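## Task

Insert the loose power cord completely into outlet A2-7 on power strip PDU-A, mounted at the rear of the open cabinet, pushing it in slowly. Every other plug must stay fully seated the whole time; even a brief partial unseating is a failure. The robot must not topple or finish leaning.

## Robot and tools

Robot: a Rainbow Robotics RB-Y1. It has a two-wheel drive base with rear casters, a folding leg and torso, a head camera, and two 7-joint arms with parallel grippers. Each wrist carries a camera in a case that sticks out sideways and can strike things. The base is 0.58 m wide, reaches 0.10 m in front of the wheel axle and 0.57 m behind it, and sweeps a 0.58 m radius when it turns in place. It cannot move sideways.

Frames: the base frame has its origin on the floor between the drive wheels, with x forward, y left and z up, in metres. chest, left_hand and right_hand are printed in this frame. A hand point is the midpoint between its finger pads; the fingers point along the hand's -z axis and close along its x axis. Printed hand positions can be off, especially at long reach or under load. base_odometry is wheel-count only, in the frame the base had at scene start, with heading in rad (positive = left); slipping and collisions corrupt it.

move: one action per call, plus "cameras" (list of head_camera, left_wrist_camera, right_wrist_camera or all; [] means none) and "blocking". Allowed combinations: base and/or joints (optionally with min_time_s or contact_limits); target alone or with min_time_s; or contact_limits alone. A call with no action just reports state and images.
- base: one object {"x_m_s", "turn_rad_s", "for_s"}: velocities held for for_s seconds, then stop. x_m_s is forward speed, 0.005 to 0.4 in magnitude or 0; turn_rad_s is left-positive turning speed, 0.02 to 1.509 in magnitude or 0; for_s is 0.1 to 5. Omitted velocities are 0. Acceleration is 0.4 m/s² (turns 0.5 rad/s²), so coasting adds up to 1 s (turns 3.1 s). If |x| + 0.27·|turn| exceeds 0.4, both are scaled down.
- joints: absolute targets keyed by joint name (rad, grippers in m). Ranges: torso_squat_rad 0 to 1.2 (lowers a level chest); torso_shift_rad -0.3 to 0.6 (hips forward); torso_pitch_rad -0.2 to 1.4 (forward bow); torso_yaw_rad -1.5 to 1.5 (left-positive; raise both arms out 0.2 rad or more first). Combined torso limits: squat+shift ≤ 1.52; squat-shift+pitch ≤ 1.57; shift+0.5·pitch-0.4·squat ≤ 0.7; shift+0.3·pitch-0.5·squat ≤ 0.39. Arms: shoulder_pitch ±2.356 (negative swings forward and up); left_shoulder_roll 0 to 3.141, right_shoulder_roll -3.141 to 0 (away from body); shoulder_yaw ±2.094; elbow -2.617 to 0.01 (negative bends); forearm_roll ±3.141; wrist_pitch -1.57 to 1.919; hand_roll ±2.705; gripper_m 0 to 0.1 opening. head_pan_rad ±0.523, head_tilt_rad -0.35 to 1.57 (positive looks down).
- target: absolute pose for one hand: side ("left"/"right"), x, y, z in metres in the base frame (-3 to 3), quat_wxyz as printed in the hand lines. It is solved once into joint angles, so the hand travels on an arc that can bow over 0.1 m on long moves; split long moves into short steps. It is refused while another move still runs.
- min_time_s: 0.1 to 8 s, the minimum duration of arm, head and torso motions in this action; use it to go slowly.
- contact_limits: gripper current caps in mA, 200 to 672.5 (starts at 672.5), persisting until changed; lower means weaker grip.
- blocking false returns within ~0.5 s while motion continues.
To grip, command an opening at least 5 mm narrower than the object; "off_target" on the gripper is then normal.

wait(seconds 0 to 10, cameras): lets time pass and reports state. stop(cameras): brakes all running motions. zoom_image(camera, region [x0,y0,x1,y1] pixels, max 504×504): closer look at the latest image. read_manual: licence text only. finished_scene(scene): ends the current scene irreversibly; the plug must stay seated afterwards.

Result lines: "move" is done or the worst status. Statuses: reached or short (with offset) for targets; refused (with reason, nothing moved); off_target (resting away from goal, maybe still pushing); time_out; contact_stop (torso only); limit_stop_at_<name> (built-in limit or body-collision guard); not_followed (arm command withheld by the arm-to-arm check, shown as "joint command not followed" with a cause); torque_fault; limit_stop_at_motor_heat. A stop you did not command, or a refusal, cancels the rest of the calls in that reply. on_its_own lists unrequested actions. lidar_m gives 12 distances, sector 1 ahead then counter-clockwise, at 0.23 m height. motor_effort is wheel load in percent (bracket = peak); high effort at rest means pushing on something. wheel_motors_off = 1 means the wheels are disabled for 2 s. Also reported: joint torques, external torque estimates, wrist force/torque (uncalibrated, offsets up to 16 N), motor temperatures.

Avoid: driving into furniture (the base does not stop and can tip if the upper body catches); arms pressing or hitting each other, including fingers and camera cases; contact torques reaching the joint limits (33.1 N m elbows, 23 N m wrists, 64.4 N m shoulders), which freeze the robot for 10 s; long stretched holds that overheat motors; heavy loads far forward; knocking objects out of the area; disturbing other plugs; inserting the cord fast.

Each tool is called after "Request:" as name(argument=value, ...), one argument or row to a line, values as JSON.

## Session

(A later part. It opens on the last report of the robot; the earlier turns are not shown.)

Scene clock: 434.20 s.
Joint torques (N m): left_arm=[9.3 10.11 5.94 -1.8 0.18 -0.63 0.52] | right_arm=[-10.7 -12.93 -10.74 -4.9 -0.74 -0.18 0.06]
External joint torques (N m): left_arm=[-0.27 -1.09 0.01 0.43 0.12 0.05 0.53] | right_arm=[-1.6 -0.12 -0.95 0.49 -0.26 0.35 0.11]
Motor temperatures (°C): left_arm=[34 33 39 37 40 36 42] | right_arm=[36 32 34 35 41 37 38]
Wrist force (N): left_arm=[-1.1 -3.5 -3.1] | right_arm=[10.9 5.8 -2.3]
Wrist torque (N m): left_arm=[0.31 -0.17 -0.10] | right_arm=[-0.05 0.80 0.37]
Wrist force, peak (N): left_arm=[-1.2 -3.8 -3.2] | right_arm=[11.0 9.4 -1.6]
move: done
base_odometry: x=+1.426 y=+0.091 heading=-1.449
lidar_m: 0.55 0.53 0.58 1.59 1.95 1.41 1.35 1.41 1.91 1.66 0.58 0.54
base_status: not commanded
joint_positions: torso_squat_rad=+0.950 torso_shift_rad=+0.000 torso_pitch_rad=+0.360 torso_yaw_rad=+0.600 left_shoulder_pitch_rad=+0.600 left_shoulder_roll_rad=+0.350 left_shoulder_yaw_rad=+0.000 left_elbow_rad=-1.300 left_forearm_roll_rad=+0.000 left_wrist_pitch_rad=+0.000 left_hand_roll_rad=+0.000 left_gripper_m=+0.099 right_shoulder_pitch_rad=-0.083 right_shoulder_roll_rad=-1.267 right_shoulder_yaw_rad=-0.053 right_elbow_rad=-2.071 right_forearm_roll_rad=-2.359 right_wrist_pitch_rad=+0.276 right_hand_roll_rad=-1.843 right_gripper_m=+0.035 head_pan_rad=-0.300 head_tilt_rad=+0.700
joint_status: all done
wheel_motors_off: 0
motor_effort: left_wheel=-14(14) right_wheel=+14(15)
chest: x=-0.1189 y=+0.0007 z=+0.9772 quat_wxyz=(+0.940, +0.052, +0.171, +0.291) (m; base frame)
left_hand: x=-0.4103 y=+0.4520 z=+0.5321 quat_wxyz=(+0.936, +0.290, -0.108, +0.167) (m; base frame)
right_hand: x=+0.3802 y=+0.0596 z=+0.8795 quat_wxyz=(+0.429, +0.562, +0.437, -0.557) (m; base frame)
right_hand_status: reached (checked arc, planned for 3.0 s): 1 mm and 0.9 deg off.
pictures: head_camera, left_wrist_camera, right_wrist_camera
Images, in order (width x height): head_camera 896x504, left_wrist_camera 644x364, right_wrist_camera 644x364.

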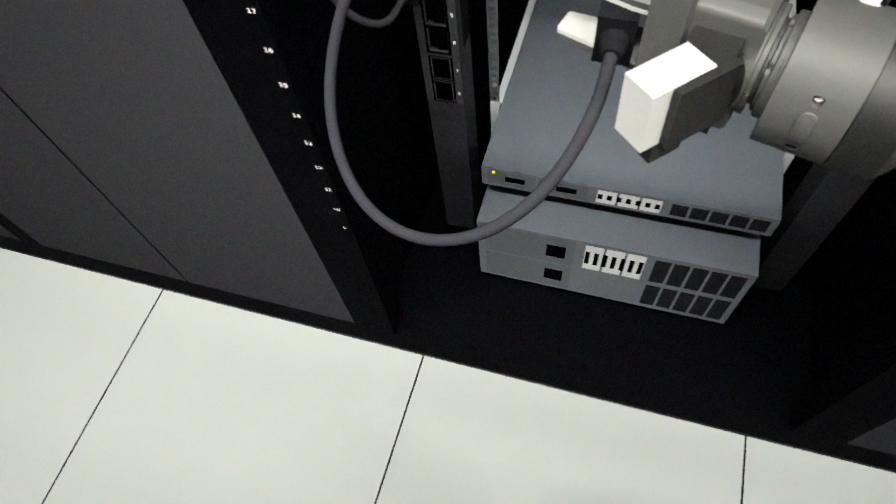

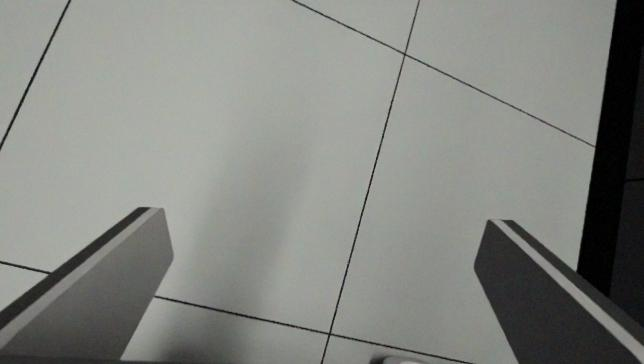

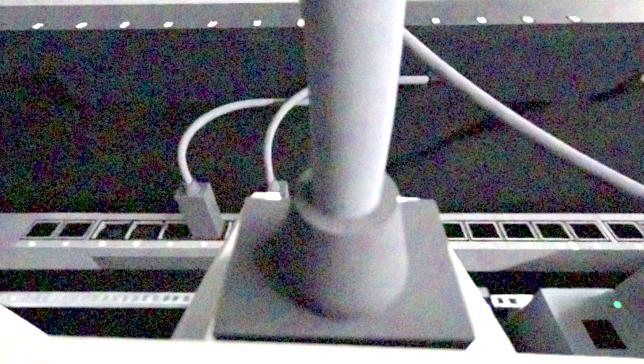

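Request:
move(
  base={"x_m_s": 0.07, "for_s": 2.0},
  joints={"head_tilt_rad": 0.45, "head_pan_rad": -0.25},
)

Scene clock: 442.00 s.
Joint torques (N m): left_arm=[9.1 10.68 5.45 -1.99 0.16 -0.58 0.23] | right_arm=[-10.32 -12.86 -10.26 -5.25 -0.7 -0.28 0.03]
External joint torques (N m): left_arm=[-0.48 -0.52 -0.48 0.24 0.1 0.1 0.24] | right_arm=[-1.21 -0.05 -0.47 0.14 -0.22 0.25 0.08]
Motor temperatures (°C): left_arm=[34 33 39 37 40 36 42] | right_arm=[36 32 34 35 41 37 38]
Wrist force (N): left_arm=[-1.0 -3.6 -3.1] | right_arm=[11.4 5.7 -2.1]
Wrist torque (N m): left_arm=[0.32 -0.15 -0.10] | right_arm=[-0.07 0.85 0.36]
Wrist force, peak (N): left_arm=[-1.2 -3.8 -3.3] | right_arm=[12.2 6.2 -1.7]
move: done
base_odometry: x=+1.443 y=-0.048 heading=-1.450
lidar_m: 0.41 0.43 0.43 1.06 2.15 1.56 1.48 1.55 2.10 1.12 0.43 0.43
base_status: done (sent for 2 of 2 s)
joint_positions: torso_squat_rad=+0.950 torso_shift_rad=+0.000 torso_pitch_rad=+0.360 torso_yaw_rad=+0.600 left_shoulder_pitch_rad=+0.600 left_shoulder_roll_rad=+0.350 left_shoulder_yaw_rad=+0.000 left_elbow_rad=-1.300 left_forearm_roll_rad=+0.000 left_wrist_pitch_rad=+0.000 left_hand_roll_rad=+0.000 left_gripper_m=+0.099 right_shoulder_pitch_rad=-0.083 right_shoulder_roll_rad=-1.267 right_shoulder_yaw_rad=-0.053 right_elbow_rad=-2.071 right_forearm_roll_rad=-2.359 right_wrist_pitch_rad=+0.276 right_hand_roll_rad=-1.843 right_gripper_m=+0.035 head_pan_rad=-0.250 head_tilt_rad=+0.450
joint_status: all done
wheel_motors_off: 0
motor_effort: left_wheel=-9(27) right_wheel=+14(34)
chest: x=-0.1189 y=+0.0007 z=+0.9773 quat_wxyz=(+0.940, +0.052, +0.171, +0.291) (m; base frame)
left_hand: x=-0.4103 y=+0.4520 z=+0.5321 quat_wxyz=(+0.936, +0.290, -0.108, +0.167) (m; base frame)
right_hand: x=+0.3803 y=+0.0595 z=+0.8796 quat_wxyz=(+0.429, +0.562, +0.437, -0.557) (m; base frame)
pictures: head_camera, left_wrist_camera, right_wrist_camera
Images, in order (width x height): head_camera 896x504, left_wrist_camera 644x364, right_wrist_camera 644x364.

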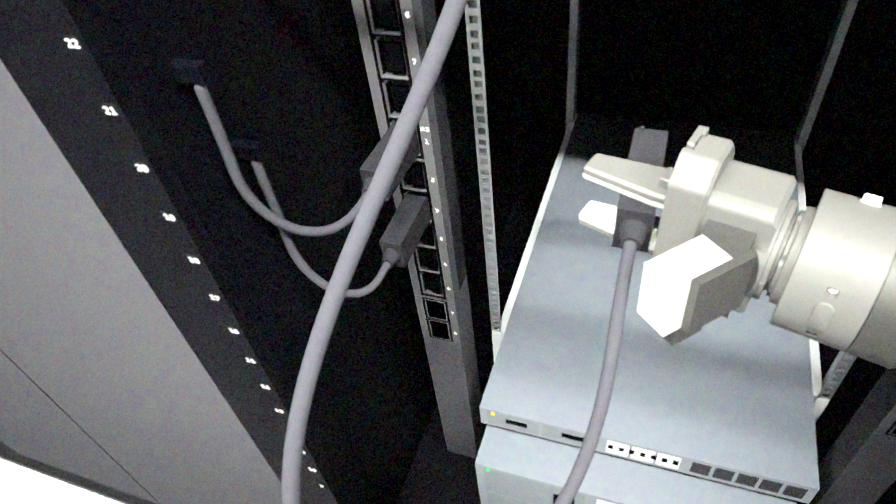

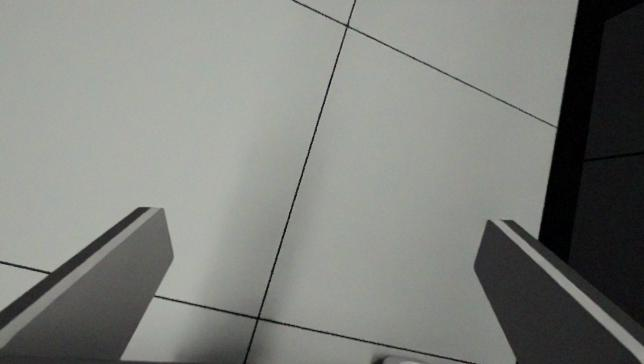

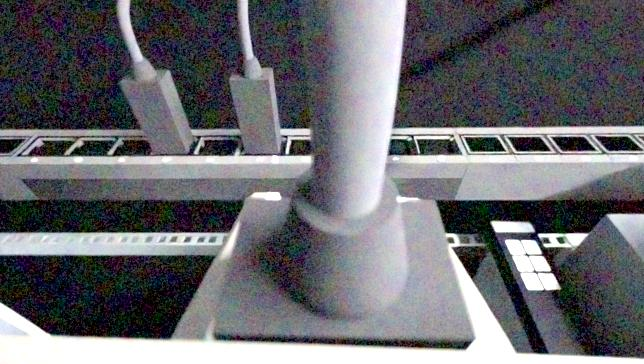

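Request:
zoom_image(
  camera="right_wrist_camera",
  region=[100, 90, 600, 220],
)

Request:
zoom_image(
  camera="head_camera",
  region=[560, 100, 800, 350],
)

Request:
zoom_image(
  camera="head_camera",
  region=[340, 0, 500, 250],
)

Scaled by 1.008 from the camera's 644x364 image, which has a finer 1265x715 frame.

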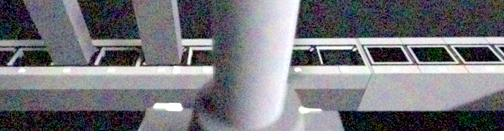

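Scaled by 2.016 from the camera's 896x504 image, which has a finer 1280x720 frame.

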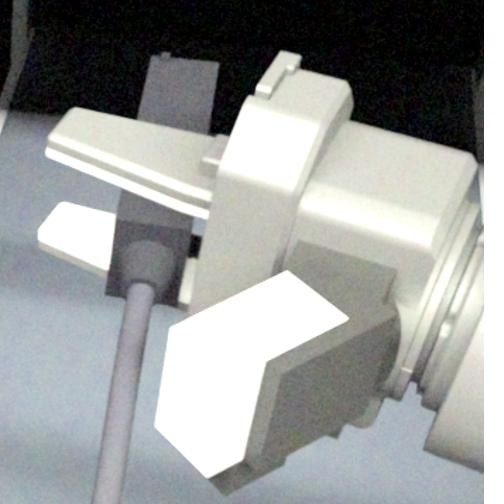

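Scaled by 2.016 from the camera's 896x504 image, which has a finer 1280x720 frame.

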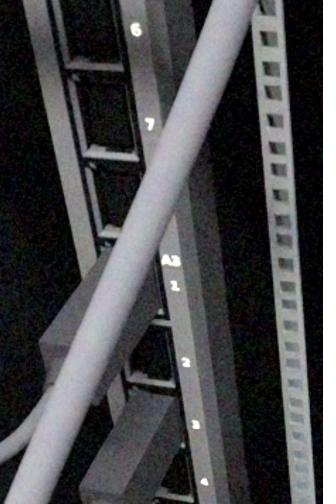

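Request:
move(
  target={"side": "right", "x": 0.39, "y": 0.2, "z": 0.902, "quat_wxyz": [0.4304, 0.561, 0.4304, -0.561]},
  min_time_s=3,
  cameras=["head_camera","right_wrist_camera"],
)

Request:
zoom_image(
  camera="right_wrist_camera",
  region=[100, 60, 600, 260],
)

Request:
zoom_image(
  camera="head_camera",
  region=[340, 0, 640, 250],
)

Scene clock: 464.43 s.
Joint torques (N m): left_arm=[9.01 10.5 5.77 -2.07 0.24 -0.55 0.31] | right_arm=[-18.9 -9.05 -9.95 -2.66 0.49 -0.93 -0.5]
External joint torques (N m): left_arm=[-0.56 -0.69 -0.15 0.16 0.18 0.12 0.32] | right_arm=[-1.42 -0.84 1.75 0.36 0.09 0.02 -0.45]
Motor temperatures (°C): left_arm=[34 33 39 37 40 36 42] | right_arm=[36 32 34 35 41 37 38]
Wrist force (N): left_arm=[-1.1 -3.5 -3.3] | right_arm=[11.5 5.5 -2.9]
Wrist torque (N m): left_arm=[0.31 -0.17 -0.11] | right_arm=[-0.02 0.89 0.33]
Wrist force, peak (N): left_arm=[-1.1 -3.7 -3.4] | right_arm=[12.6 6.7 -2.8]
move: done
base_odometry: x=+1.443 y=-0.048 heading=-1.450
lidar_m: 0.41 0.42 0.43 1.07 2.16 1.57 1.49 1.55 2.11 1.12 0.42 0.43
base_status: not commanded
joint_positions: torso_squat_rad=+0.950 torso_shift_rad=+0.000 torso_pitch_rad=+0.360 torso_yaw_rad=+0.600 left_shoulder_pitch_rad=+0.600 left_shoulder_roll_rad=+0.350 left_shoulder_yaw_rad=+0.000 left_elbow_rad=-1.300 left_forearm_roll_rad=+0.000 left_wrist_pitch_rad=+0.000 left_hand_roll_rad=+0.000 left_gripper_m=+0.099 right_shoulder_pitch_rad=-1.129 right_shoulder_roll_rad=-1.340 right_shoulder_yaw_rad=+1.044 right_elbow_rad=-1.902 right_forearm_roll_rad=-2.346 right_wrist_pitch_rad=-0.185 right_hand_roll_rad=-2.069 right_gripper_m=+0.035 head_pan_rad=-0.250 head_tilt_rad=+0.450
joint_status: all done
wheel_motors_off: 0
motor_effort: left_wheel=-8(11) right_wheel=+13(44)
chest: x=-0.1191 y=+0.0007 z=+0.9773 quat_wxyz=(+0.940, +0.052, +0.171, +0.291) (m; base frame)
left_hand: x=-0.4103 y=+0.4520 z=+0.5320 quat_wxyz=(+0.936, +0.290, -0.108, +0.167) (m; base frame)
right_hand: x=+0.3900 y=+0.1998 z=+0.9021 quat_wxyz=(+0.430, +0.561, +0.431, -0.560) (m; base frame)
right_hand_status: reached (checked arc, planned for 3.0 s): 0 mm and 0.1 deg off.
pictures: head_camera, right_wrist_camera
Images, in order (width x height): head_camera 896x504, right_wrist_camera 644x364.

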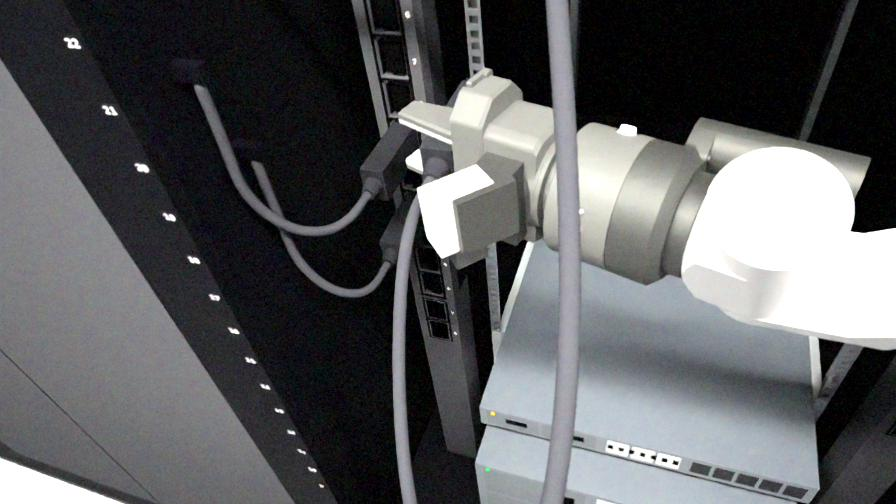

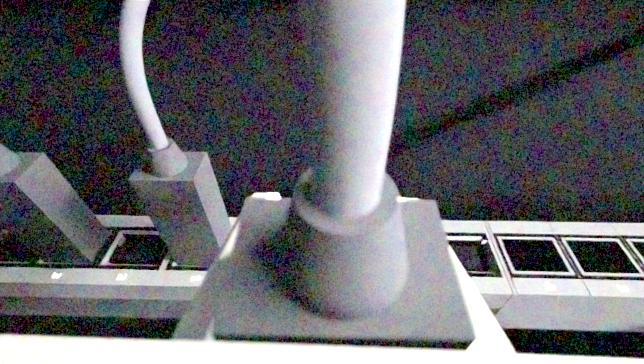

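Scaled by 1.008 from the camera's 644x364 image, which has a finer 1265x715 frame.

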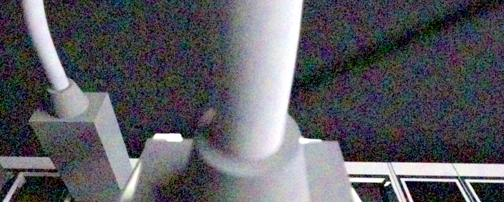

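Scaled by 1.680 from the camera's 896x504 image, which has a finer 1280x720 frame.

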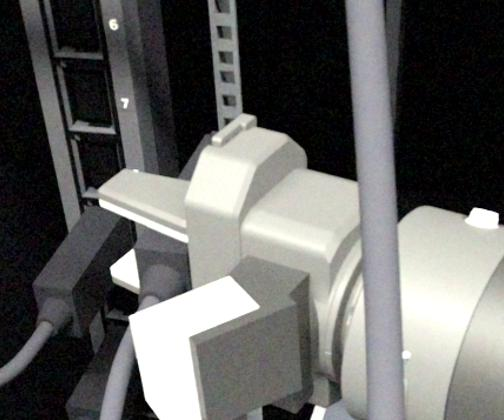

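Request:
move(
  target={"side": "right", "x": 0.395, "y": 0.285, "z": 0.9032, "quat_wxyz": [0.4304, 0.561, 0.4304, -0.561]},
  min_time_s=3,
  cameras=["head_camera","right_wrist_camera"],
)

Request:
zoom_image(
  camera="head_camera",
  region=[320, 0, 560, 220],
)

Scene clock: 477.90 s.
Joint torques (N m): left_arm=[8.99 10.88 5.64 -1.96 0.12 -0.66 0.25] | right_arm=[-23.57 -4.41 -9.74 -2.29 0.14 -0.83 0.22]
External joint torques (N m): left_arm=[-0.58 -0.32 -0.29 0.27 0.06 0.02 0.26] | right_arm=[-1.9 0.91 2.11 0.57 -0.33 -0.13 0.27]
Motor temperatures (°C): left_arm=[34 33 39 37 40 36 42] | right_arm=[36 32 34 34 41 37 38]
Wrist force (N): left_arm=[-1.1 -3.6 -3.2] | right_arm=[11.1 5.1 -2.9]
Wrist torque (N m): left_arm=[0.33 -0.18 -0.10] | right_arm=[-0.02 0.80 0.34]
Wrist force, peak (N): left_arm=[-1.2 -3.7 -3.4] | right_arm=[11.9 6.0 -3.4]
move: done
base_odometry: x=+1.443 y=-0.048 heading=-1.450
lidar_m: 0.41 0.43 0.44 1.05 2.15 1.56 1.49 1.54 2.10 1.12 0.43 0.43
base_status: not commanded
joint_positions: torso_squat_rad=+0.950 torso_shift_rad=+0.000 torso_pitch_rad=+0.360 torso_yaw_rad=+0.600 left_shoulder_pitch_rad=+0.600 left_shoulder_roll_rad=+0.350 left_shoulder_yaw_rad=+0.000 left_elbow_rad=-1.300 left_forearm_roll_rad=+0.000 left_wrist_pitch_rad=+0.000 left_hand_roll_rad=+0.000 left_gripper_m=+0.099 right_shoulder_pitch_rad=-1.354 right_shoulder_roll_rad=-1.074 right_shoulder_yaw_rad=+1.210 right_elbow_rad=-1.643 right_forearm_roll_rad=-2.505 right_wrist_pitch_rad=-0.217 right_hand_roll_rad=-1.927 right_gripper_m=+0.035 head_pan_rad=-0.250 head_tilt_rad=+0.450
joint_status: all done
wheel_motors_off: 0
motor_effort: left_wheel=-8(9) right_wheel=+14(14)
chest: x=-0.1191 y=+0.0007 z=+0.9773 quat_wxyz=(+0.940, +0.052, +0.171, +0.291) (m; base frame)
left_hand: x=-0.4103 y=+0.4520 z=+0.5320 quat_wxyz=(+0.936, +0.290, -0.108, +0.167) (m; base frame)
right_hand: x=+0.3953 y=+0.2845 z=+0.9032 quat_wxyz=(+0.430, +0.562, +0.431, -0.560) (m; base frame)
right_hand_status: reached (checked arc, planned for 3.0 s): 1 mm and 0.2 deg off.
pictures: head_camera, right_wrist_camera
Images, in order (width x height): head_camera 896x504, right_wrist_camera 644x364.

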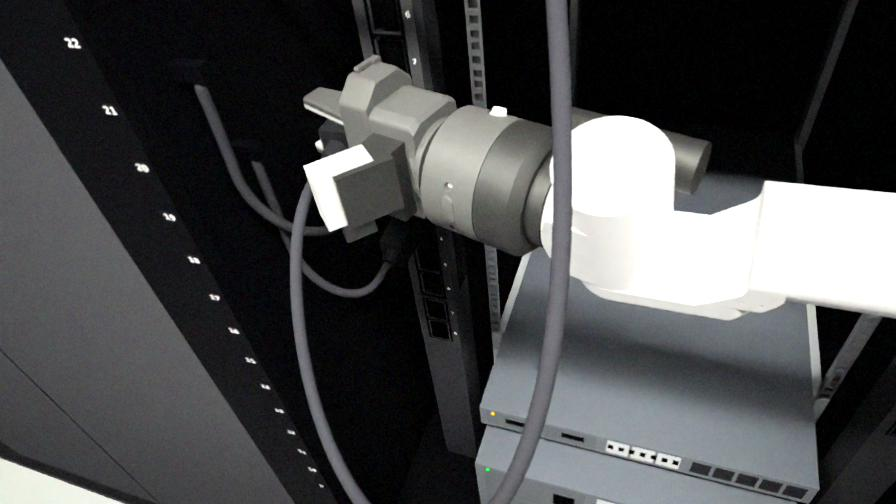

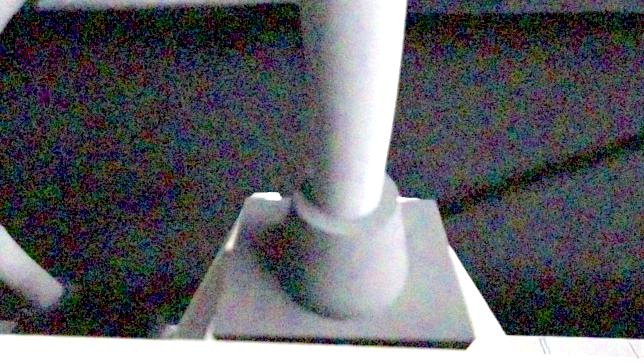

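Scaled by 2.100 from the camera's 896x504 image, which has a finer 1280x720 frame.

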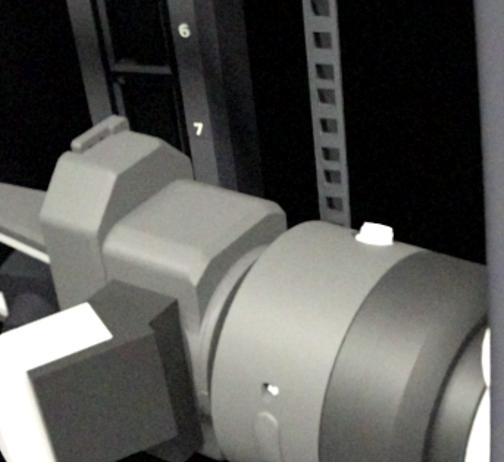

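Request:
move(
  target={"side": "left", "x": 0.12, "y": 0.36, "z": 0.98, "quat_wxyz": [0.5, 0.5, -0.5, -0.5]},
  min_time_s=4,
  cameras=["head_camera","left_wrist_camera"],
)

Scene clock: 487.17 s.
Joint torques (N m): left_arm=[-5.19 10.24 6.73 -5.44 -0.34 -0.16 -0.37] | right_arm=[-23.07 -4.35 -9.67 -2.32 0.2 -0.84 0.17]
External joint torques (N m): left_arm=[-0.74 1.07 -1.34 0.1 -0.08 0.05 -0.38] | right_arm=[-1.4 0.97 2.18 0.54 -0.27 -0.15 0.22]
Motor temperatures (°C): left_arm=[34 33 39 37 40 36 42] | right_arm=[37 32 34 34 41 37 38]
Wrist force (N): left_arm=[0.6 -6.8 1.4] | right_arm=[11.7 6.1 -2.3]
Wrist torque (N m): left_arm=[0.57 -0.10 -0.11] | right_arm=[-0.12 0.91 0.33]
Wrist force, peak (N): left_arm=[0.5 -6.9 1.3] | right_arm=[12.1 6.0 -3.1]
move: done
base_odometry: x=+1.443 y=-0.048 heading=-1.450
lidar_m: 0.41 0.43 0.44 1.06 2.16 1.57 1.49 1.54 2.10 1.12 0.43 0.43
base_status: not commanded
joint_positions: torso_squat_rad=+0.950 torso_shift_rad=+0.000 torso_pitch_rad=+0.360 torso_yaw_rad=+0.600 left_shoulder_pitch_rad=+0.051 left_shoulder_roll_rad=+0.987 left_shoulder_yaw_rad=-0.073 left_elbow_rad=-2.476 left_forearm_roll_rad=-0.442 left_wrist_pitch_rad=+0.190 left_hand_roll_rad=-0.108 left_gripper_m=+0.099 right_shoulder_pitch_rad=-1.354 right_shoulder_roll_rad=-1.074 right_shoulder_yaw_rad=+1.210 right_elbow_rad=-1.643 right_forearm_roll_rad=-2.505 right_wrist_pitch_rad=-0.217 right_hand_roll_rad=-1.927 right_gripper_m=+0.035 head_pan_rad=-0.250 head_tilt_rad=+0.450
joint_status: all done
wheel_motors_off: 0
motor_effort: left_wheel=-8(9) right_wheel=+13(14)
chest: x=-0.1191 y=+0.0007 z=+0.9773 quat_wxyz=(+0.940, +0.052, +0.171, +0.291) (m; base frame)
left_hand: x=+0.1193 y=+0.3603 z=+0.9799 quat_wxyz=(+0.499, +0.501, -0.500, -0.500) (m; base frame)
left_hand_status: reached (checked arc, planned for 4.0 s): 1 mm and 0.1 deg off.
right_hand: x=+0.3953 y=+0.2845 z=+0.9032 quat_wxyz=(+0.430, +0.562, +0.431, -0.560) (m; base frame)
pictures: head_camera, left_wrist_camera
Images, in order (width x height): head_camera 896x504, left_wrist_camera 644x364.

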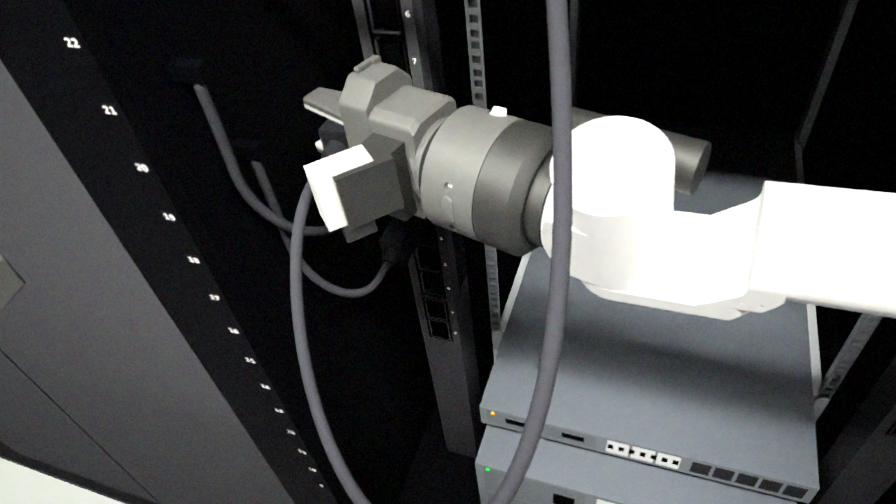

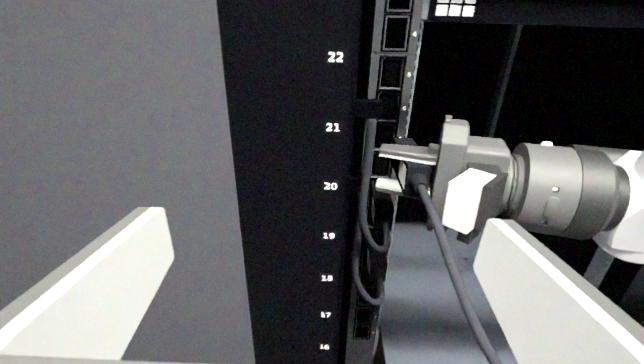

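Request:
move(
  target={"side": "left", "x": 0.17, "y": 0.3, "z": 1.0, "quat_wxyz": [0.5, 0.5, -0.5, -0.5]},
  min_time_s=3,
  cameras=["left_wrist_camera"],
)

Request:
zoom_image(
  camera="left_wrist_camera",
  region=[270, 50, 450, 250],
)

Scene clock: 495.90 s.
Joint torques (N m): left_arm=[-8.47 9.88 6.98 -5.35 -0.87 -0.24 -0.23] | right_arm=[-23.1 -4.21 -9.75 -2.47 0.2 -0.81 0.16]
External joint torques (N m): left_arm=[-0.96 1.25 -1.03 0 0.13 0.21 -0.24] | right_arm=[-1.43 1.12 2.1 0.39 -0.27 -0.11 0.22]
Motor temperatures (°C): left_arm=[34 33 39 37 40 36 42] | right_arm=[37 32 34 34 41 37 38]
Wrist force (N): left_arm=[0.4 -6.6 1.5] | right_arm=[11.3 5.8 -2.7]
Wrist torque (N m): left_arm=[0.53 -0.13 -0.11] | right_arm=[-0.08 0.86 0.33]
Wrist force, peak (N): left_arm=[0.5 -7.0 1.5] | right_arm=[12.1 6.0 -2.8]
move: done
base_odometry: x=+1.443 y=-0.048 heading=-1.450
lidar_m: 0.41 0.43 0.43 1.05 2.15 1.56 1.49 1.55 2.10 1.11 0.43 0.44
base_status: not commanded
joint_positions: torso_squat_rad=+0.950 torso_shift_rad=+0.000 torso_pitch_rad=+0.360 torso_yaw_rad=+0.600 left_shoulder_pitch_rad=-0.365 left_shoulder_roll_rad=+1.004 left_shoulder_yaw_rad=-0.394 left_elbow_rad=-2.567 left_forearm_roll_rad=-0.328 left_wrist_pitch_rad=+0.614 left_hand_roll_rad=-0.229 left_gripper_m=+0.099 right_shoulder_pitch_rad=-1.354 right_shoulder_roll_rad=-1.074 right_shoulder_yaw_rad=+1.210 right_elbow_rad=-1.643 right_forearm_roll_rad=-2.505 right_wrist_pitch_rad=-0.217 right_hand_roll_rad=-1.927 right_gripper_m=+0.035 head_pan_rad=-0.250 head_tilt_rad=+0.450
joint_status: all done
wheel_motors_off: 0
motor_effort: left_wheel=-8(9) right_wheel=+13(14)
chest: x=-0.1191 y=+0.0007 z=+0.9773 quat_wxyz=(+0.940, +0.052, +0.171, +0.291) (m; base frame)
left_hand: x=+0.1700 y=+0.3001 z=+1.0000 quat_wxyz=(+0.500, +0.500, -0.500, -0.500) (m; base frame)
left_hand_status: reached (checked arc, planned for 3.0 s): 0 mm and 0.0 deg off.
right_hand: x=+0.3953 y=+0.2845 z=+0.9032 quat_wxyz=(+0.430, +0.562, +0.431, -0.560) (m; base frame)
pictures: left_wrist_camera
Images, in order (width x height): left_wrist_camera 644x364.

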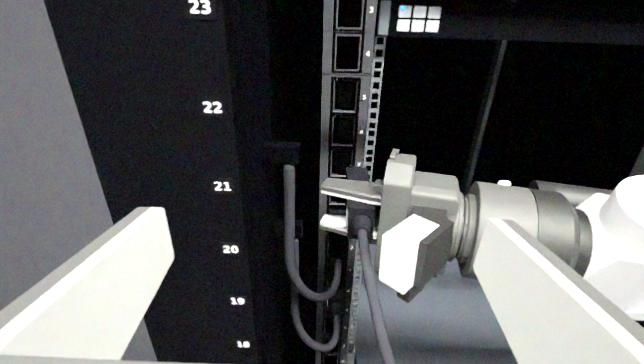

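Scaled by 2.520 from the camera's 644x364 image, which has a finer 1265x715 frame.

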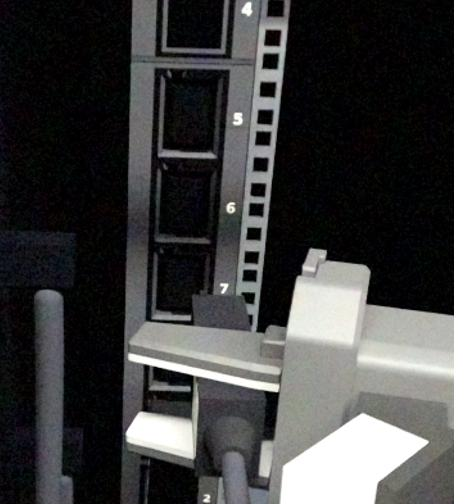

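Request:
move(
  target={"side": "right", "x": 0.41, "y": 0.296, "z": 0.9015, "quat_wxyz": [0.4304, 0.561, 0.4304, -0.561]},
  min_time_s=2,
  cameras=["left_wrist_camera","right_wrist_camera"],
)

Request:
zoom_image(
  camera="left_wrist_camera",
  region=[290, 100, 410, 240],
)

Scene clock: 518.90 s.
Joint torques (N m): left_arm=[-7.96 9.96 7.02 -5.32 -0.97 -0.15 -0.23] | right_arm=[-23.93 -4.07 -13.11 -2.35 0.47 -0.33 -0.52]
External joint torques (N m): left_arm=[-0.45 1.33 -0.98 0.03 0.03 0.3 -0.24] | right_arm=[-1.38 1.16 -1.45 0.71 0.12 0.39 -0.46]
Motor temperatures (°C): left_arm=[34 33 39 37 40 36 41] | right_arm=[37 32 34 34 41 37 38]
Wrist force (N): left_arm=[0.5 -6.6 1.6] | right_arm=[11.8 5.9 -2.6]
Wrist torque (N m): left_arm=[0.53 -0.11 -0.12] | right_arm=[-0.11 0.92 0.32]
Wrist force, peak (N): left_arm=[0.4 -6.9 1.5] | right_arm=[12.2 6.2 -2.4]
move: done
base_odometry: x=+1.443 y=-0.048 heading=-1.450
lidar_m: 0.41 0.43 0.44 1.06 2.17 1.57 1.49 1.54 2.10 1.11 0.43 0.43
base_status: not commanded
joint_positions: torso_squat_rad=+0.950 torso_shift_rad=+0.000 torso_pitch_rad=+0.360 torso_yaw_rad=+0.600 left_shoulder_pitch_rad=-0.365 left_shoulder_roll_rad=+1.004 left_shoulder_yaw_rad=-0.394 left_elbow_rad=-2.567 left_forearm_roll_rad=-0.328 left_wrist_pitch_rad=+0.614 left_hand_roll_rad=-0.229 left_gripper_m=+0.099 right_shoulder_pitch_rad=-1.357 right_shoulder_roll_rad=-1.019 right_shoulder_yaw_rad=+1.179 right_elbow_rad=-1.536 right_forearm_roll_rad=-2.477 right_wrist_pitch_rad=-0.153 right_hand_roll_rad=-1.939 right_gripper_m=+0.035 head_pan_rad=-0.250 head_tilt_rad=+0.450
joint_status: all done
wheel_motors_off: 0
motor_effort: left_wheel=-8(9) right_wheel=+14(14)
chest: x=-0.1191 y=+0.0007 z=+0.9773 quat_wxyz=(+0.940, +0.052, +0.171, +0.291) (m; base frame)
left_hand: x=+0.1700 y=+0.3001 z=+1.0000 quat_wxyz=(+0.500, +0.500, -0.500, -0.500) (m; base frame)
right_hand: x=+0.4100 y=+0.2958 z=+0.9010 quat_wxyz=(+0.431, +0.561, +0.430, -0.562) (m; base frame)
right_hand_status: reached (checked arc, planned for 2.0 s): 1 mm and 0.1 deg off.
pictures: left_wrist_camera, right_wrist_camera
Images, in order (width x height): left_wrist_camera 644x364, right_wrist_camera 644x364.

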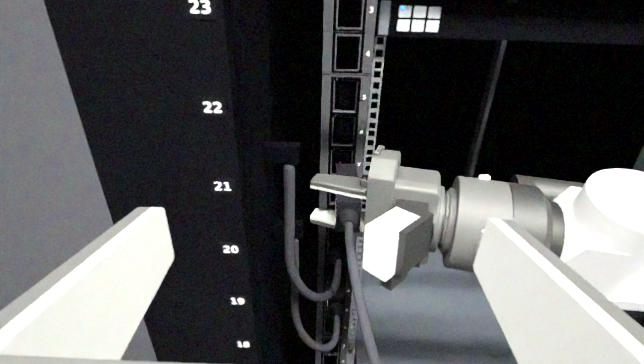

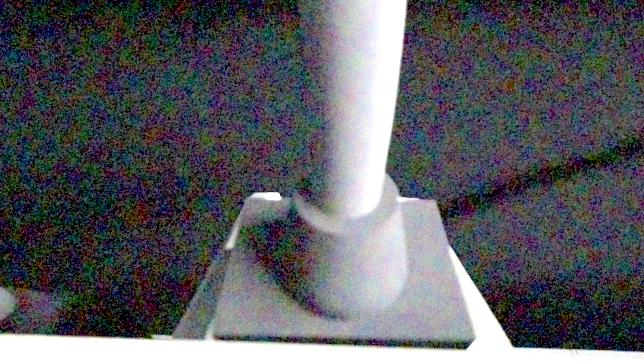

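Scaled by 3.600 from the camera's 644x364 image, which has a finer 1265x715 frame.

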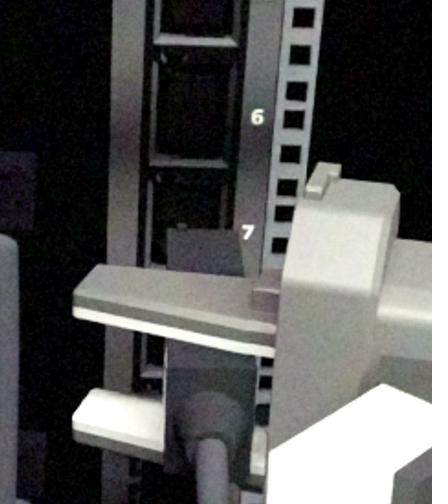

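Request:
move(
  target={"side": "right", "x": 0.432, "y": 0.2985, "z": 0.9015, "quat_wxyz": [0.4304, 0.561, 0.4304, -0.561]},
  min_time_s=2,
  cameras=["left_wrist_camera","right_wrist_camera"],
)

Request:
zoom_image(
  camera="left_wrist_camera",
  region=[300, 120, 400, 220],
)

Scene clock: 528.80 s.
Joint torques (N m): left_arm=[-8.12 10.45 6.99 -5.45 -0.84 -0.16 -0.23] | right_arm=[-21.84 -4.34 -12.79 -2.82 0.22 -0.32 -0.6]
External joint torques (N m): left_arm=[-0.61 1.83 -1.02 -0.11 0.16 0.28 -0.24] | right_arm=[1.43 1.11 -1.52 0.69 0.06 0.41 -0.55]
Motor temperatures (°C): left_arm=[34 33 39 37 40 36 41] | right_arm=[37 32 34 34 41 37 38]
Wrist force (N): left_arm=[0.5 -6.5 1.5] | right_arm=[11.7 5.3 -3.3]
Wrist torque (N m): left_arm=[0.51 -0.12 -0.11] | right_arm=[-0.03 0.93 0.33]
Wrist force, peak (N): left_arm=[0.4 -6.9 1.5] | right_arm=[11.9 6.2 -2.9]
move: done
base_odometry: x=+1.443 y=-0.048 heading=-1.450
lidar_m: 0.41 0.43 0.44 1.06 2.16 1.56 1.49 1.55 2.11 1.12 0.43 0.43
base_status: not commanded
joint_positions: torso_squat_rad=+0.950 torso_shift_rad=+0.000 torso_pitch_rad=+0.360 torso_yaw_rad=+0.600 left_shoulder_pitch_rad=-0.365 left_shoulder_roll_rad=+1.004 left_shoulder_yaw_rad=-0.394 left_elbow_rad=-2.567 left_forearm_roll_rad=-0.328 left_wrist_pitch_rad=+0.614 left_hand_roll_rad=-0.229 left_gripper_m=+0.099 right_shoulder_pitch_rad=-1.332 right_shoulder_roll_rad=-0.975 right_shoulder_yaw_rad=+1.096 right_elbow_rad=-1.420 right_forearm_roll_rad=-2.426 right_wrist_pitch_rad=-0.049 right_hand_roll_rad=-1.947 right_gripper_m=+0.035 head_pan_rad=-0.250 head_tilt_rad=+0.450
joint_status: all done
wheel_motors_off: 0
motor_effort: left_wheel=-8(9) right_wheel=+13(14)
chest: x=-0.1191 y=+0.0007 z=+0.9773 quat_wxyz=(+0.940, +0.052, +0.171, +0.291) (m; base frame)
left_hand: x=+0.1700 y=+0.3001 z=+1.0000 quat_wxyz=(+0.500, +0.500, -0.500, -0.500) (m; base frame)
right_hand: x=+0.4322 y=+0.2981 z=+0.9012 quat_wxyz=(+0.430, +0.561, +0.429, -0.563) (m; base frame)
right_hand_status: reached (checked arc, planned for 2.0 s): 1 mm and 0.3 deg off.
pictures: left_wrist_camera, right_wrist_camera
Images, in order (width x height): left_wrist_camera 644x364, right_wrist_camera 644x364.

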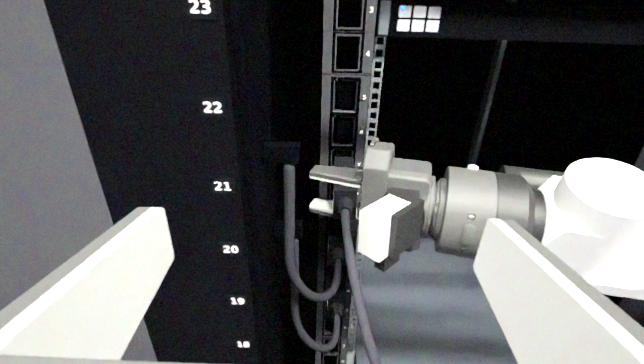

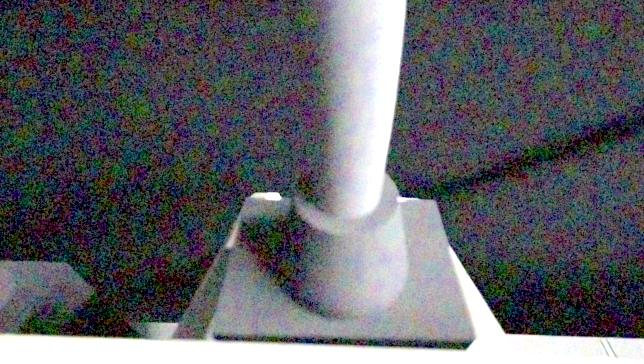

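Scaled by 5.040 from the camera's 644x364 image, which has a finer 1265x715 frame.

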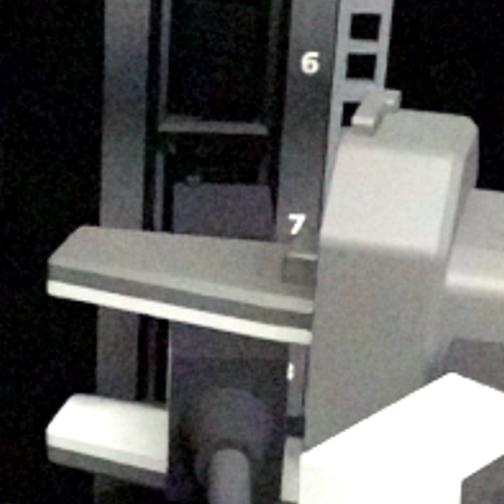

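Request:
move(
  target={"side": "right", "x": 0.442, "y": 0.299, "z": 0.9015, "quat_wxyz": [0.4304, 0.561, 0.4304, -0.561]},
  min_time_s=2,
  cameras=[],
)

Request:
move(
  target={"side": "right", "x": 0.449, "y": 0.299, "z": 0.9015, "quat_wxyz": [0.4304, 0.561, 0.4304, -0.561]},
  min_time_s=2,
  cameras=["left_wrist_camera","right_wrist_camera"],
)

Request:
zoom_image(
  camera="left_wrist_camera",
  region=[300, 120, 400, 220],
)

Scene clock: 537.23 s.
Joint torques (N m): left_arm=[-8.37 9.98 7.11 -5.24 -0.88 -0.24 -0.2] | right_arm=[-21.75 -4.4 -12.43 -3.13 0.16 -0.29 0.13]
External joint torques (N m): left_arm=[-0.86 1.35 -0.89 0.11 0.12 0.21 -0.21] | right_arm=[1.81 1.14 -1.39 0.62 0.09 0.43 0.18]
Motor temperatures (°C): left_arm=[34 33 39 37 40 36 41] | right_arm=[37 32 34 34 41 37 38]
Wrist force (N): left_arm=[0.6 -6.6 1.3] | right_arm=[11.2 5.5 -2.8]
Wrist torque (N m): left_arm=[0.53 -0.11 -0.12] | right_arm=[-0.05 0.85 0.34]
Wrist force, peak (N): left_arm=[0.5 -6.9 1.7] | right_arm=[12.2 6.3 -3.0]
move: done
base_odometry: x=+1.443 y=-0.048 heading=-1.450
lidar_m: 0.41 0.42 0.44 1.06 2.15 1.56 1.49 1.54 2.11 1.11 0.43 0.43
base_status: not commanded
joint_positions: torso_squat_rad=+0.950 torso_shift_rad=+0.000 torso_pitch_rad=+0.360 torso_yaw_rad=+0.600 left_shoulder_pitch_rad=-0.365 left_shoulder_roll_rad=+1.004 left_shoulder_yaw_rad=-0.394 left_elbow_rad=-2.567 left_forearm_roll_rad=-0.328 left_wrist_pitch_rad=+0.614 left_hand_roll_rad=-0.229 left_gripper_m=+0.099 right_shoulder_pitch_rad=-1.322 right_shoulder_roll_rad=-0.955 right_shoulder_yaw_rad=+1.057 right_elbow_rad=-1.370 right_forearm_roll_rad=-2.410 right_wrist_pitch_rad=-0.002 right_hand_roll_rad=-1.942 right_gripper_m=+0.035 head_pan_rad=-0.250 head_tilt_rad=+0.450
joint_status: all done
wheel_motors_off: 0
motor_effort: left_wheel=-8(9) right_wheel=+13(14)
chest: x=-0.1191 y=+0.0007 z=+0.9773 quat_wxyz=(+0.940, +0.052, +0.171, +0.291) (m; base frame)
left_hand: x=+0.1700 y=+0.3001 z=+1.0000 quat_wxyz=(+0.500, +0.500, -0.500, -0.500) (m; base frame)
right_hand: x=+0.4417 y=+0.2983 z=+0.9011 quat_wxyz=(+0.430, +0.560, +0.428, -0.564) (m; base frame)
right_hand_status: reached (checked arc, planned for 2.0 s): 1 mm and 0.4 deg off.
pictures: none
No camera images: "cameras" was empty.

Scene clock: 539.57 s.
Joint torques (N m): left_arm=[-8.23 9.74 7.41 -5.25 -0.9 -0.34 -0.42] | right_arm=[-23.45 -15.03 -16.67 8.5 0.57 -5.84 0.56]
External joint torques (N m): left_arm=[-0.71 1.12 -0.6 0.09 0.11 0.11 -0.43] | right_arm=[0.33 -9.46 -5.86 12.53 0.58 -5.14 0.61]
Motor temperatures (°C): left_arm=[34 33 39 37 40 36 41] | right_arm=[37 32 34 34 41 37 38]
Wrist force (N): left_arm=[0.3 -6.7 1.6] | right_arm=[9.9 -25.3 19.2]
Wrist torque (N m): left_arm=[0.54 -0.15 -0.12] | right_arm=[0.83 0.57 -0.08]
Wrist force, peak (N): left_arm=[0.2 -6.9 1.6] | right_arm=[11.9 -26.8 18.4]
move: done
base_odometry: x=+1.443 y=-0.048 heading=-1.450
lidar_m: 0.41 0.43 0.43 1.06 2.15 1.56 1.49 1.55 2.10 1.12 0.44 0.43
base_status: not commanded
joint_positions: torso_squat_rad=+0.950 torso_shift_rad=+0.000 torso_pitch_rad=+0.359 torso_yaw_rad=+0.600 left_shoulder_pitch_rad=-0.365 left_shoulder_roll_rad=+1.004 left_shoulder_yaw_rad=-0.394 left_elbow_rad=-2.567 left_forearm_roll_rad=-0.328 left_wrist_pitch_rad=+0.614 left_hand_roll_rad=-0.229 left_gripper_m=+0.099 right_shoulder_pitch_rad=-1.310 right_shoulder_roll_rad=-0.933 right_shoulder_yaw_rad=+1.018 right_elbow_rad=-1.332 right_forearm_roll_rad=-2.397 right_wrist_pitch_rad=+0.041 right_hand_roll_rad=-1.930 right_gripper_m=+0.035 head_pan_rad=-0.250 head_tilt_rad=+0.450
joint_status: all done
wheel_motors_off: 0
motor_effort: left_wheel=-3(8) right_wheel=+15(16)
chest: x=-0.1194 y=+0.0006 z=+0.9773 quat_wxyz=(+0.940, +0.052, +0.171, +0.291) (m; base frame)
left_hand: x=+0.1697 y=+0.3001 z=+1.0002 quat_wxyz=(+0.500, +0.500, -0.500, -0.500) (m; base frame)
right_hand: x=+0.4457 y=+0.3001 z=+0.9011 quat_wxyz=(+0.432, +0.559, +0.431, -0.562) (m; base frame)
right_hand_status: reached (checked arc, planned for 2.0 s): 4 mm and 0.3 deg off.
pictures: left_wrist_camera, right_wrist_camera
Images, in order (width x height): left_wrist_camera 644x364, right_wrist_camera 644x364.

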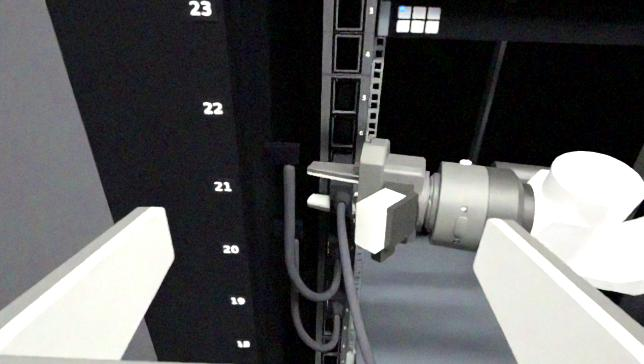

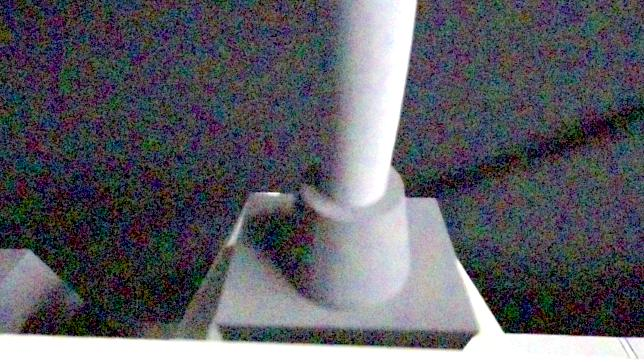

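Scaled by 5.040 from the camera's 644x364 image, which has a finer 1265x715 frame.

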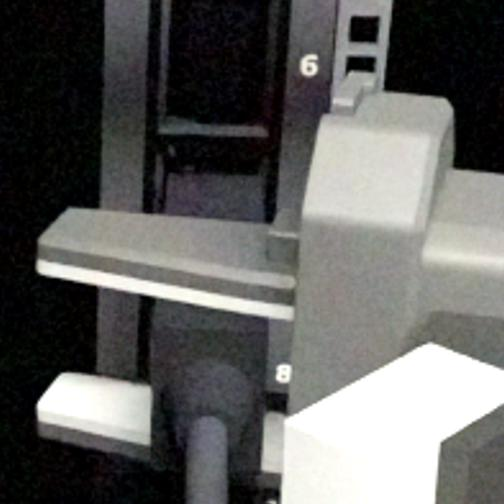

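Request:
move(
  target={"side": "right", "x": 0.440, "y": 0.299, "z": 0.905, "quat_wxyz": [0.4304, 0.561, 0.4304, -0.561]},
  min_time_s=1.5,
  cameras=["left_wrist_camera","head_camera"],
)

Request:
zoom_image(
  camera="left_wrist_camera",
  region=[310, 110, 380, 180],
)

Request:
move(
  target={"side": "right", "x": 0.449, "y": 0.299, "z": 0.905, "quat_wxyz": [0.4304, 0.561, 0.4304, -0.561]},
  min_time_s=2,
  cameras=["left_wrist_camera","right_wrist_camera"],
)

Request:
zoom_image(
  camera="left_wrist_camera",
  region=[310, 110, 380, 180],
)

Scene clock: 555.70 s.
Joint torques (N m): left_arm=[-8.11 9.51 7.13 -5.02 -0.9 -0.34 -0.16] | right_arm=[-25.19 -6.8 -8.89 -4.54 -0.3 -0.87 -0.56]
External joint torques (N m): left_arm=[-0.6 0.89 -0.88 0.33 0.11 0.11 -0.17] | right_arm=[-1.63 -1.26 2.12 -0.7 -0.35 -0.15 -0.51]
Motor temperatures (°C): left_arm=[34 33 39 37 40 36 41] | right_arm=[37 32 34 34 40 38 38]
Wrist force (N): left_arm=[0.2 -6.7 1.5] | right_arm=[12.1 5.5 -2.6]
Wrist torque (N m): left_arm=[0.54 -0.15 -0.12] | right_arm=[-0.07 0.92 0.36]
Wrist force, peak (N): left_arm=[0.4 -6.9 1.6] | right_arm=[10.1 -25.8 19.1]
move: done
base_odometry: x=+1.443 y=-0.048 heading=-1.450
lidar_m: 0.41 0.43 0.43 1.06 2.16 1.56 1.49 1.53 2.11 1.11 0.43 0.42
base_status: not commanded
joint_positions: torso_squat_rad=+0.950 torso_shift_rad=+0.000 torso_pitch_rad=+0.360 torso_yaw_rad=+0.600 left_shoulder_pitch_rad=-0.365 left_shoulder_roll_rad=+1.004 left_shoulder_yaw_rad=-0.394 left_elbow_rad=-2.567 left_forearm_roll_rad=-0.328 left_wrist_pitch_rad=+0.614 left_hand_roll_rad=-0.229 left_gripper_m=+0.099 right_shoulder_pitch_rad=-1.317 right_shoulder_roll_rad=-0.952 right_shoulder_yaw_rad=+1.043 right_elbow_rad=-1.371 right_forearm_roll_rad=-2.404 right_wrist_pitch_rad=+0.007 right_hand_roll_rad=-1.942 right_gripper_m=+0.035 head_pan_rad=-0.250 head_tilt_rad=+0.450
joint_status: all done
wheel_motors_off: 0
motor_effort: left_wheel=-5(5) right_wheel=+14(16)
chest: x=-0.1191 y=+0.0006 z=+0.9773 quat_wxyz=(+0.940, +0.052, +0.171, +0.291) (m; base frame)
left_hand: x=+0.1699 y=+0.3001 z=+1.0001 quat_wxyz=(+0.500, +0.500, -0.500, -0.500) (m; base frame)
right_hand: x=+0.4403 y=+0.2991 z=+0.9043 quat_wxyz=(+0.430, +0.561, +0.432, -0.560) (m; base frame)
right_hand_status: reached (checked arc, planned for 1.5 s): 1 mm and 0.2 deg off.
pictures: head_camera, left_wrist_camera
Images, in order (width x height): head_camera 896x504, left_wrist_camera 644x364.

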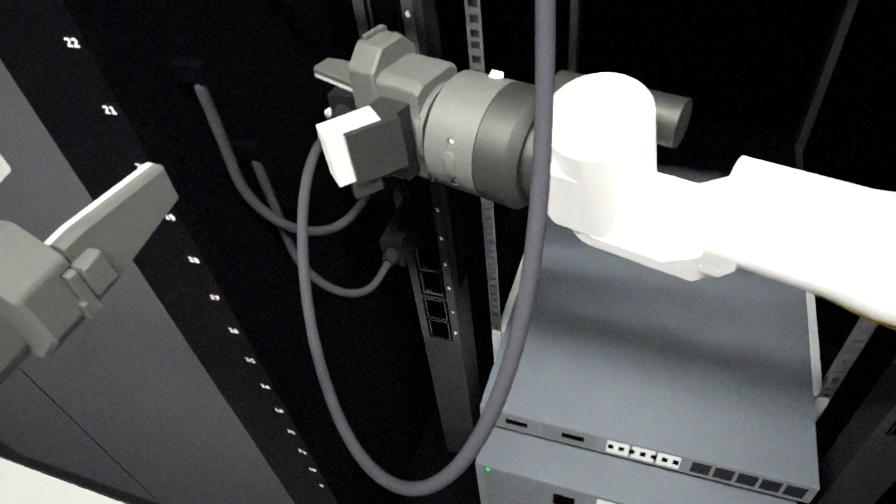

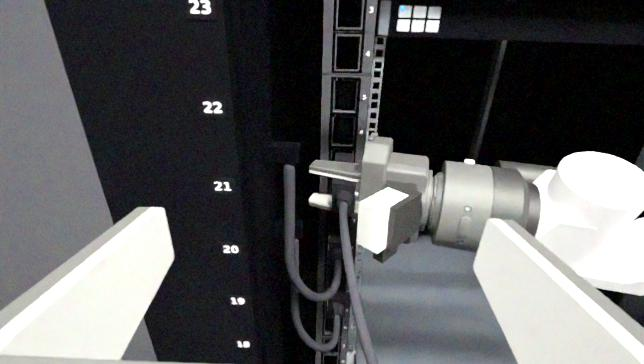

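Scaled by 7.200 from the camera's 644x364 image, which has a finer 1265x715 frame.

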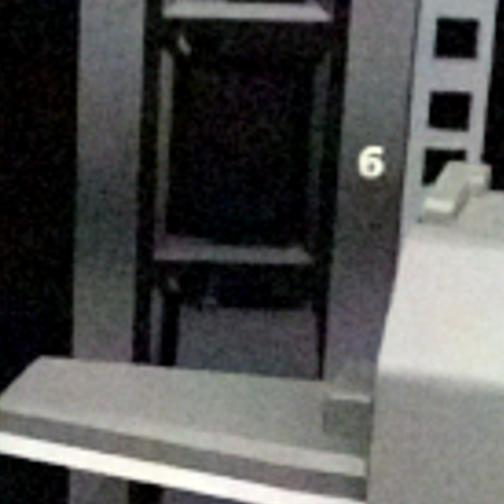

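Scene clock: 558.03 s.
Joint torques (N m): left_arm=[-8.13 9.68 7.08 -5.35 -0.97 -0.25 -0.26] | right_arm=[-25.13 -13.41 -15.85 3.12 0.12 -3.66 0.08]
External joint torques (N m): left_arm=[-0.62 1.06 -0.92 0 0.03 0.2 -0.27] | right_arm=[-1.33 -7.84 -5 7.07 0.13 -2.95 0.13]
Motor temperatures (°C): left_arm=[34 33 39 37 40 36 41] | right_arm=[37 32 34 34 40 38 38]
Wrist force (N): left_arm=[0.5 -6.6 1.5] | right_arm=[13.5 -9.2 -5.0]
Wrist torque (N m): left_arm=[0.53 -0.13 -0.11] | right_arm=[-0.22 0.91 0.32]
Wrist force, peak (N): left_arm=[0.4 -6.9 1.6] | right_arm=[13.2 -10.7 -6.1]
move: done
base_odometry: x=+1.443 y=-0.048 heading=-1.450
lidar_m: 0.41 0.42 0.44 1.06 2.15 1.56 1.49 1.55 2.10 1.12 0.43 0.43
base_status: not commanded
joint_positions: torso_squat_rad=+0.950 torso_shift_rad=+0.000 torso_pitch_rad=+0.360 torso_yaw_rad=+0.600 left_shoulder_pitch_rad=-0.365 left_shoulder_roll_rad=+1.004 left_shoulder_yaw_rad=-0.394 left_elbow_rad=-2.567 left_forearm_roll_rad=-0.328 left_wrist_pitch_rad=+0.614 left_hand_roll_rad=-0.229 left_gripper_m=+0.099 right_shoulder_pitch_rad=-1.319 right_shoulder_roll_rad=-0.938 right_shoulder_yaw_rad=+1.024 right_elbow_rad=-1.334 right_forearm_roll_rad=-2.399 right_wrist_pitch_rad=+0.039 right_hand_roll_rad=-1.937 right_gripper_m=+0.035 head_pan_rad=-0.250 head_tilt_rad=+0.450
joint_status: all done
wheel_motors_off: 0
motor_effort: left_wheel=-5(5) right_wheel=+13(15)
chest: x=-0.1191 y=+0.0007 z=+0.9773 quat_wxyz=(+0.940, +0.052, +0.171, +0.291) (m; base frame)
left_hand: x=+0.1698 y=+0.3002 z=+1.0001 quat_wxyz=(+0.500, +0.500, -0.500, -0.500) (m; base frame)
right_hand: x=+0.4467 y=+0.2998 z=+0.9042 quat_wxyz=(+0.431, +0.559, +0.431, -0.562) (m; base frame)
right_hand_status: reached (checked arc, planned for 2.0 s): 3 mm and 0.2 deg off.
pictures: left_wrist_camera, right_wrist_camera
Images, in order (width x height): left_wrist_camera 644x364, right_wrist_camera 644x364.

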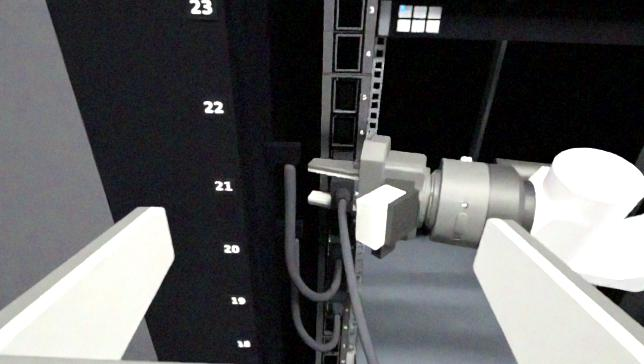

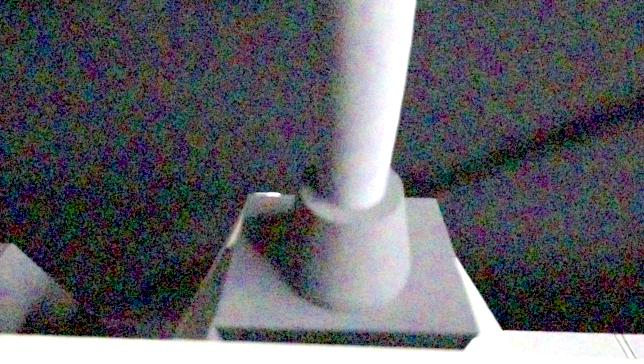

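Scaled by 7.200 from the camera's 644x364 image, which has a finer 1265x715 frame.

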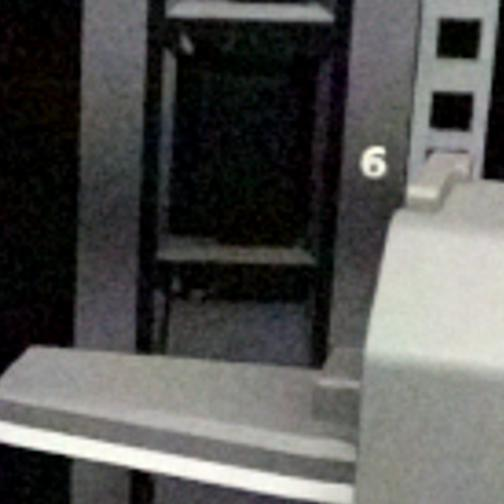

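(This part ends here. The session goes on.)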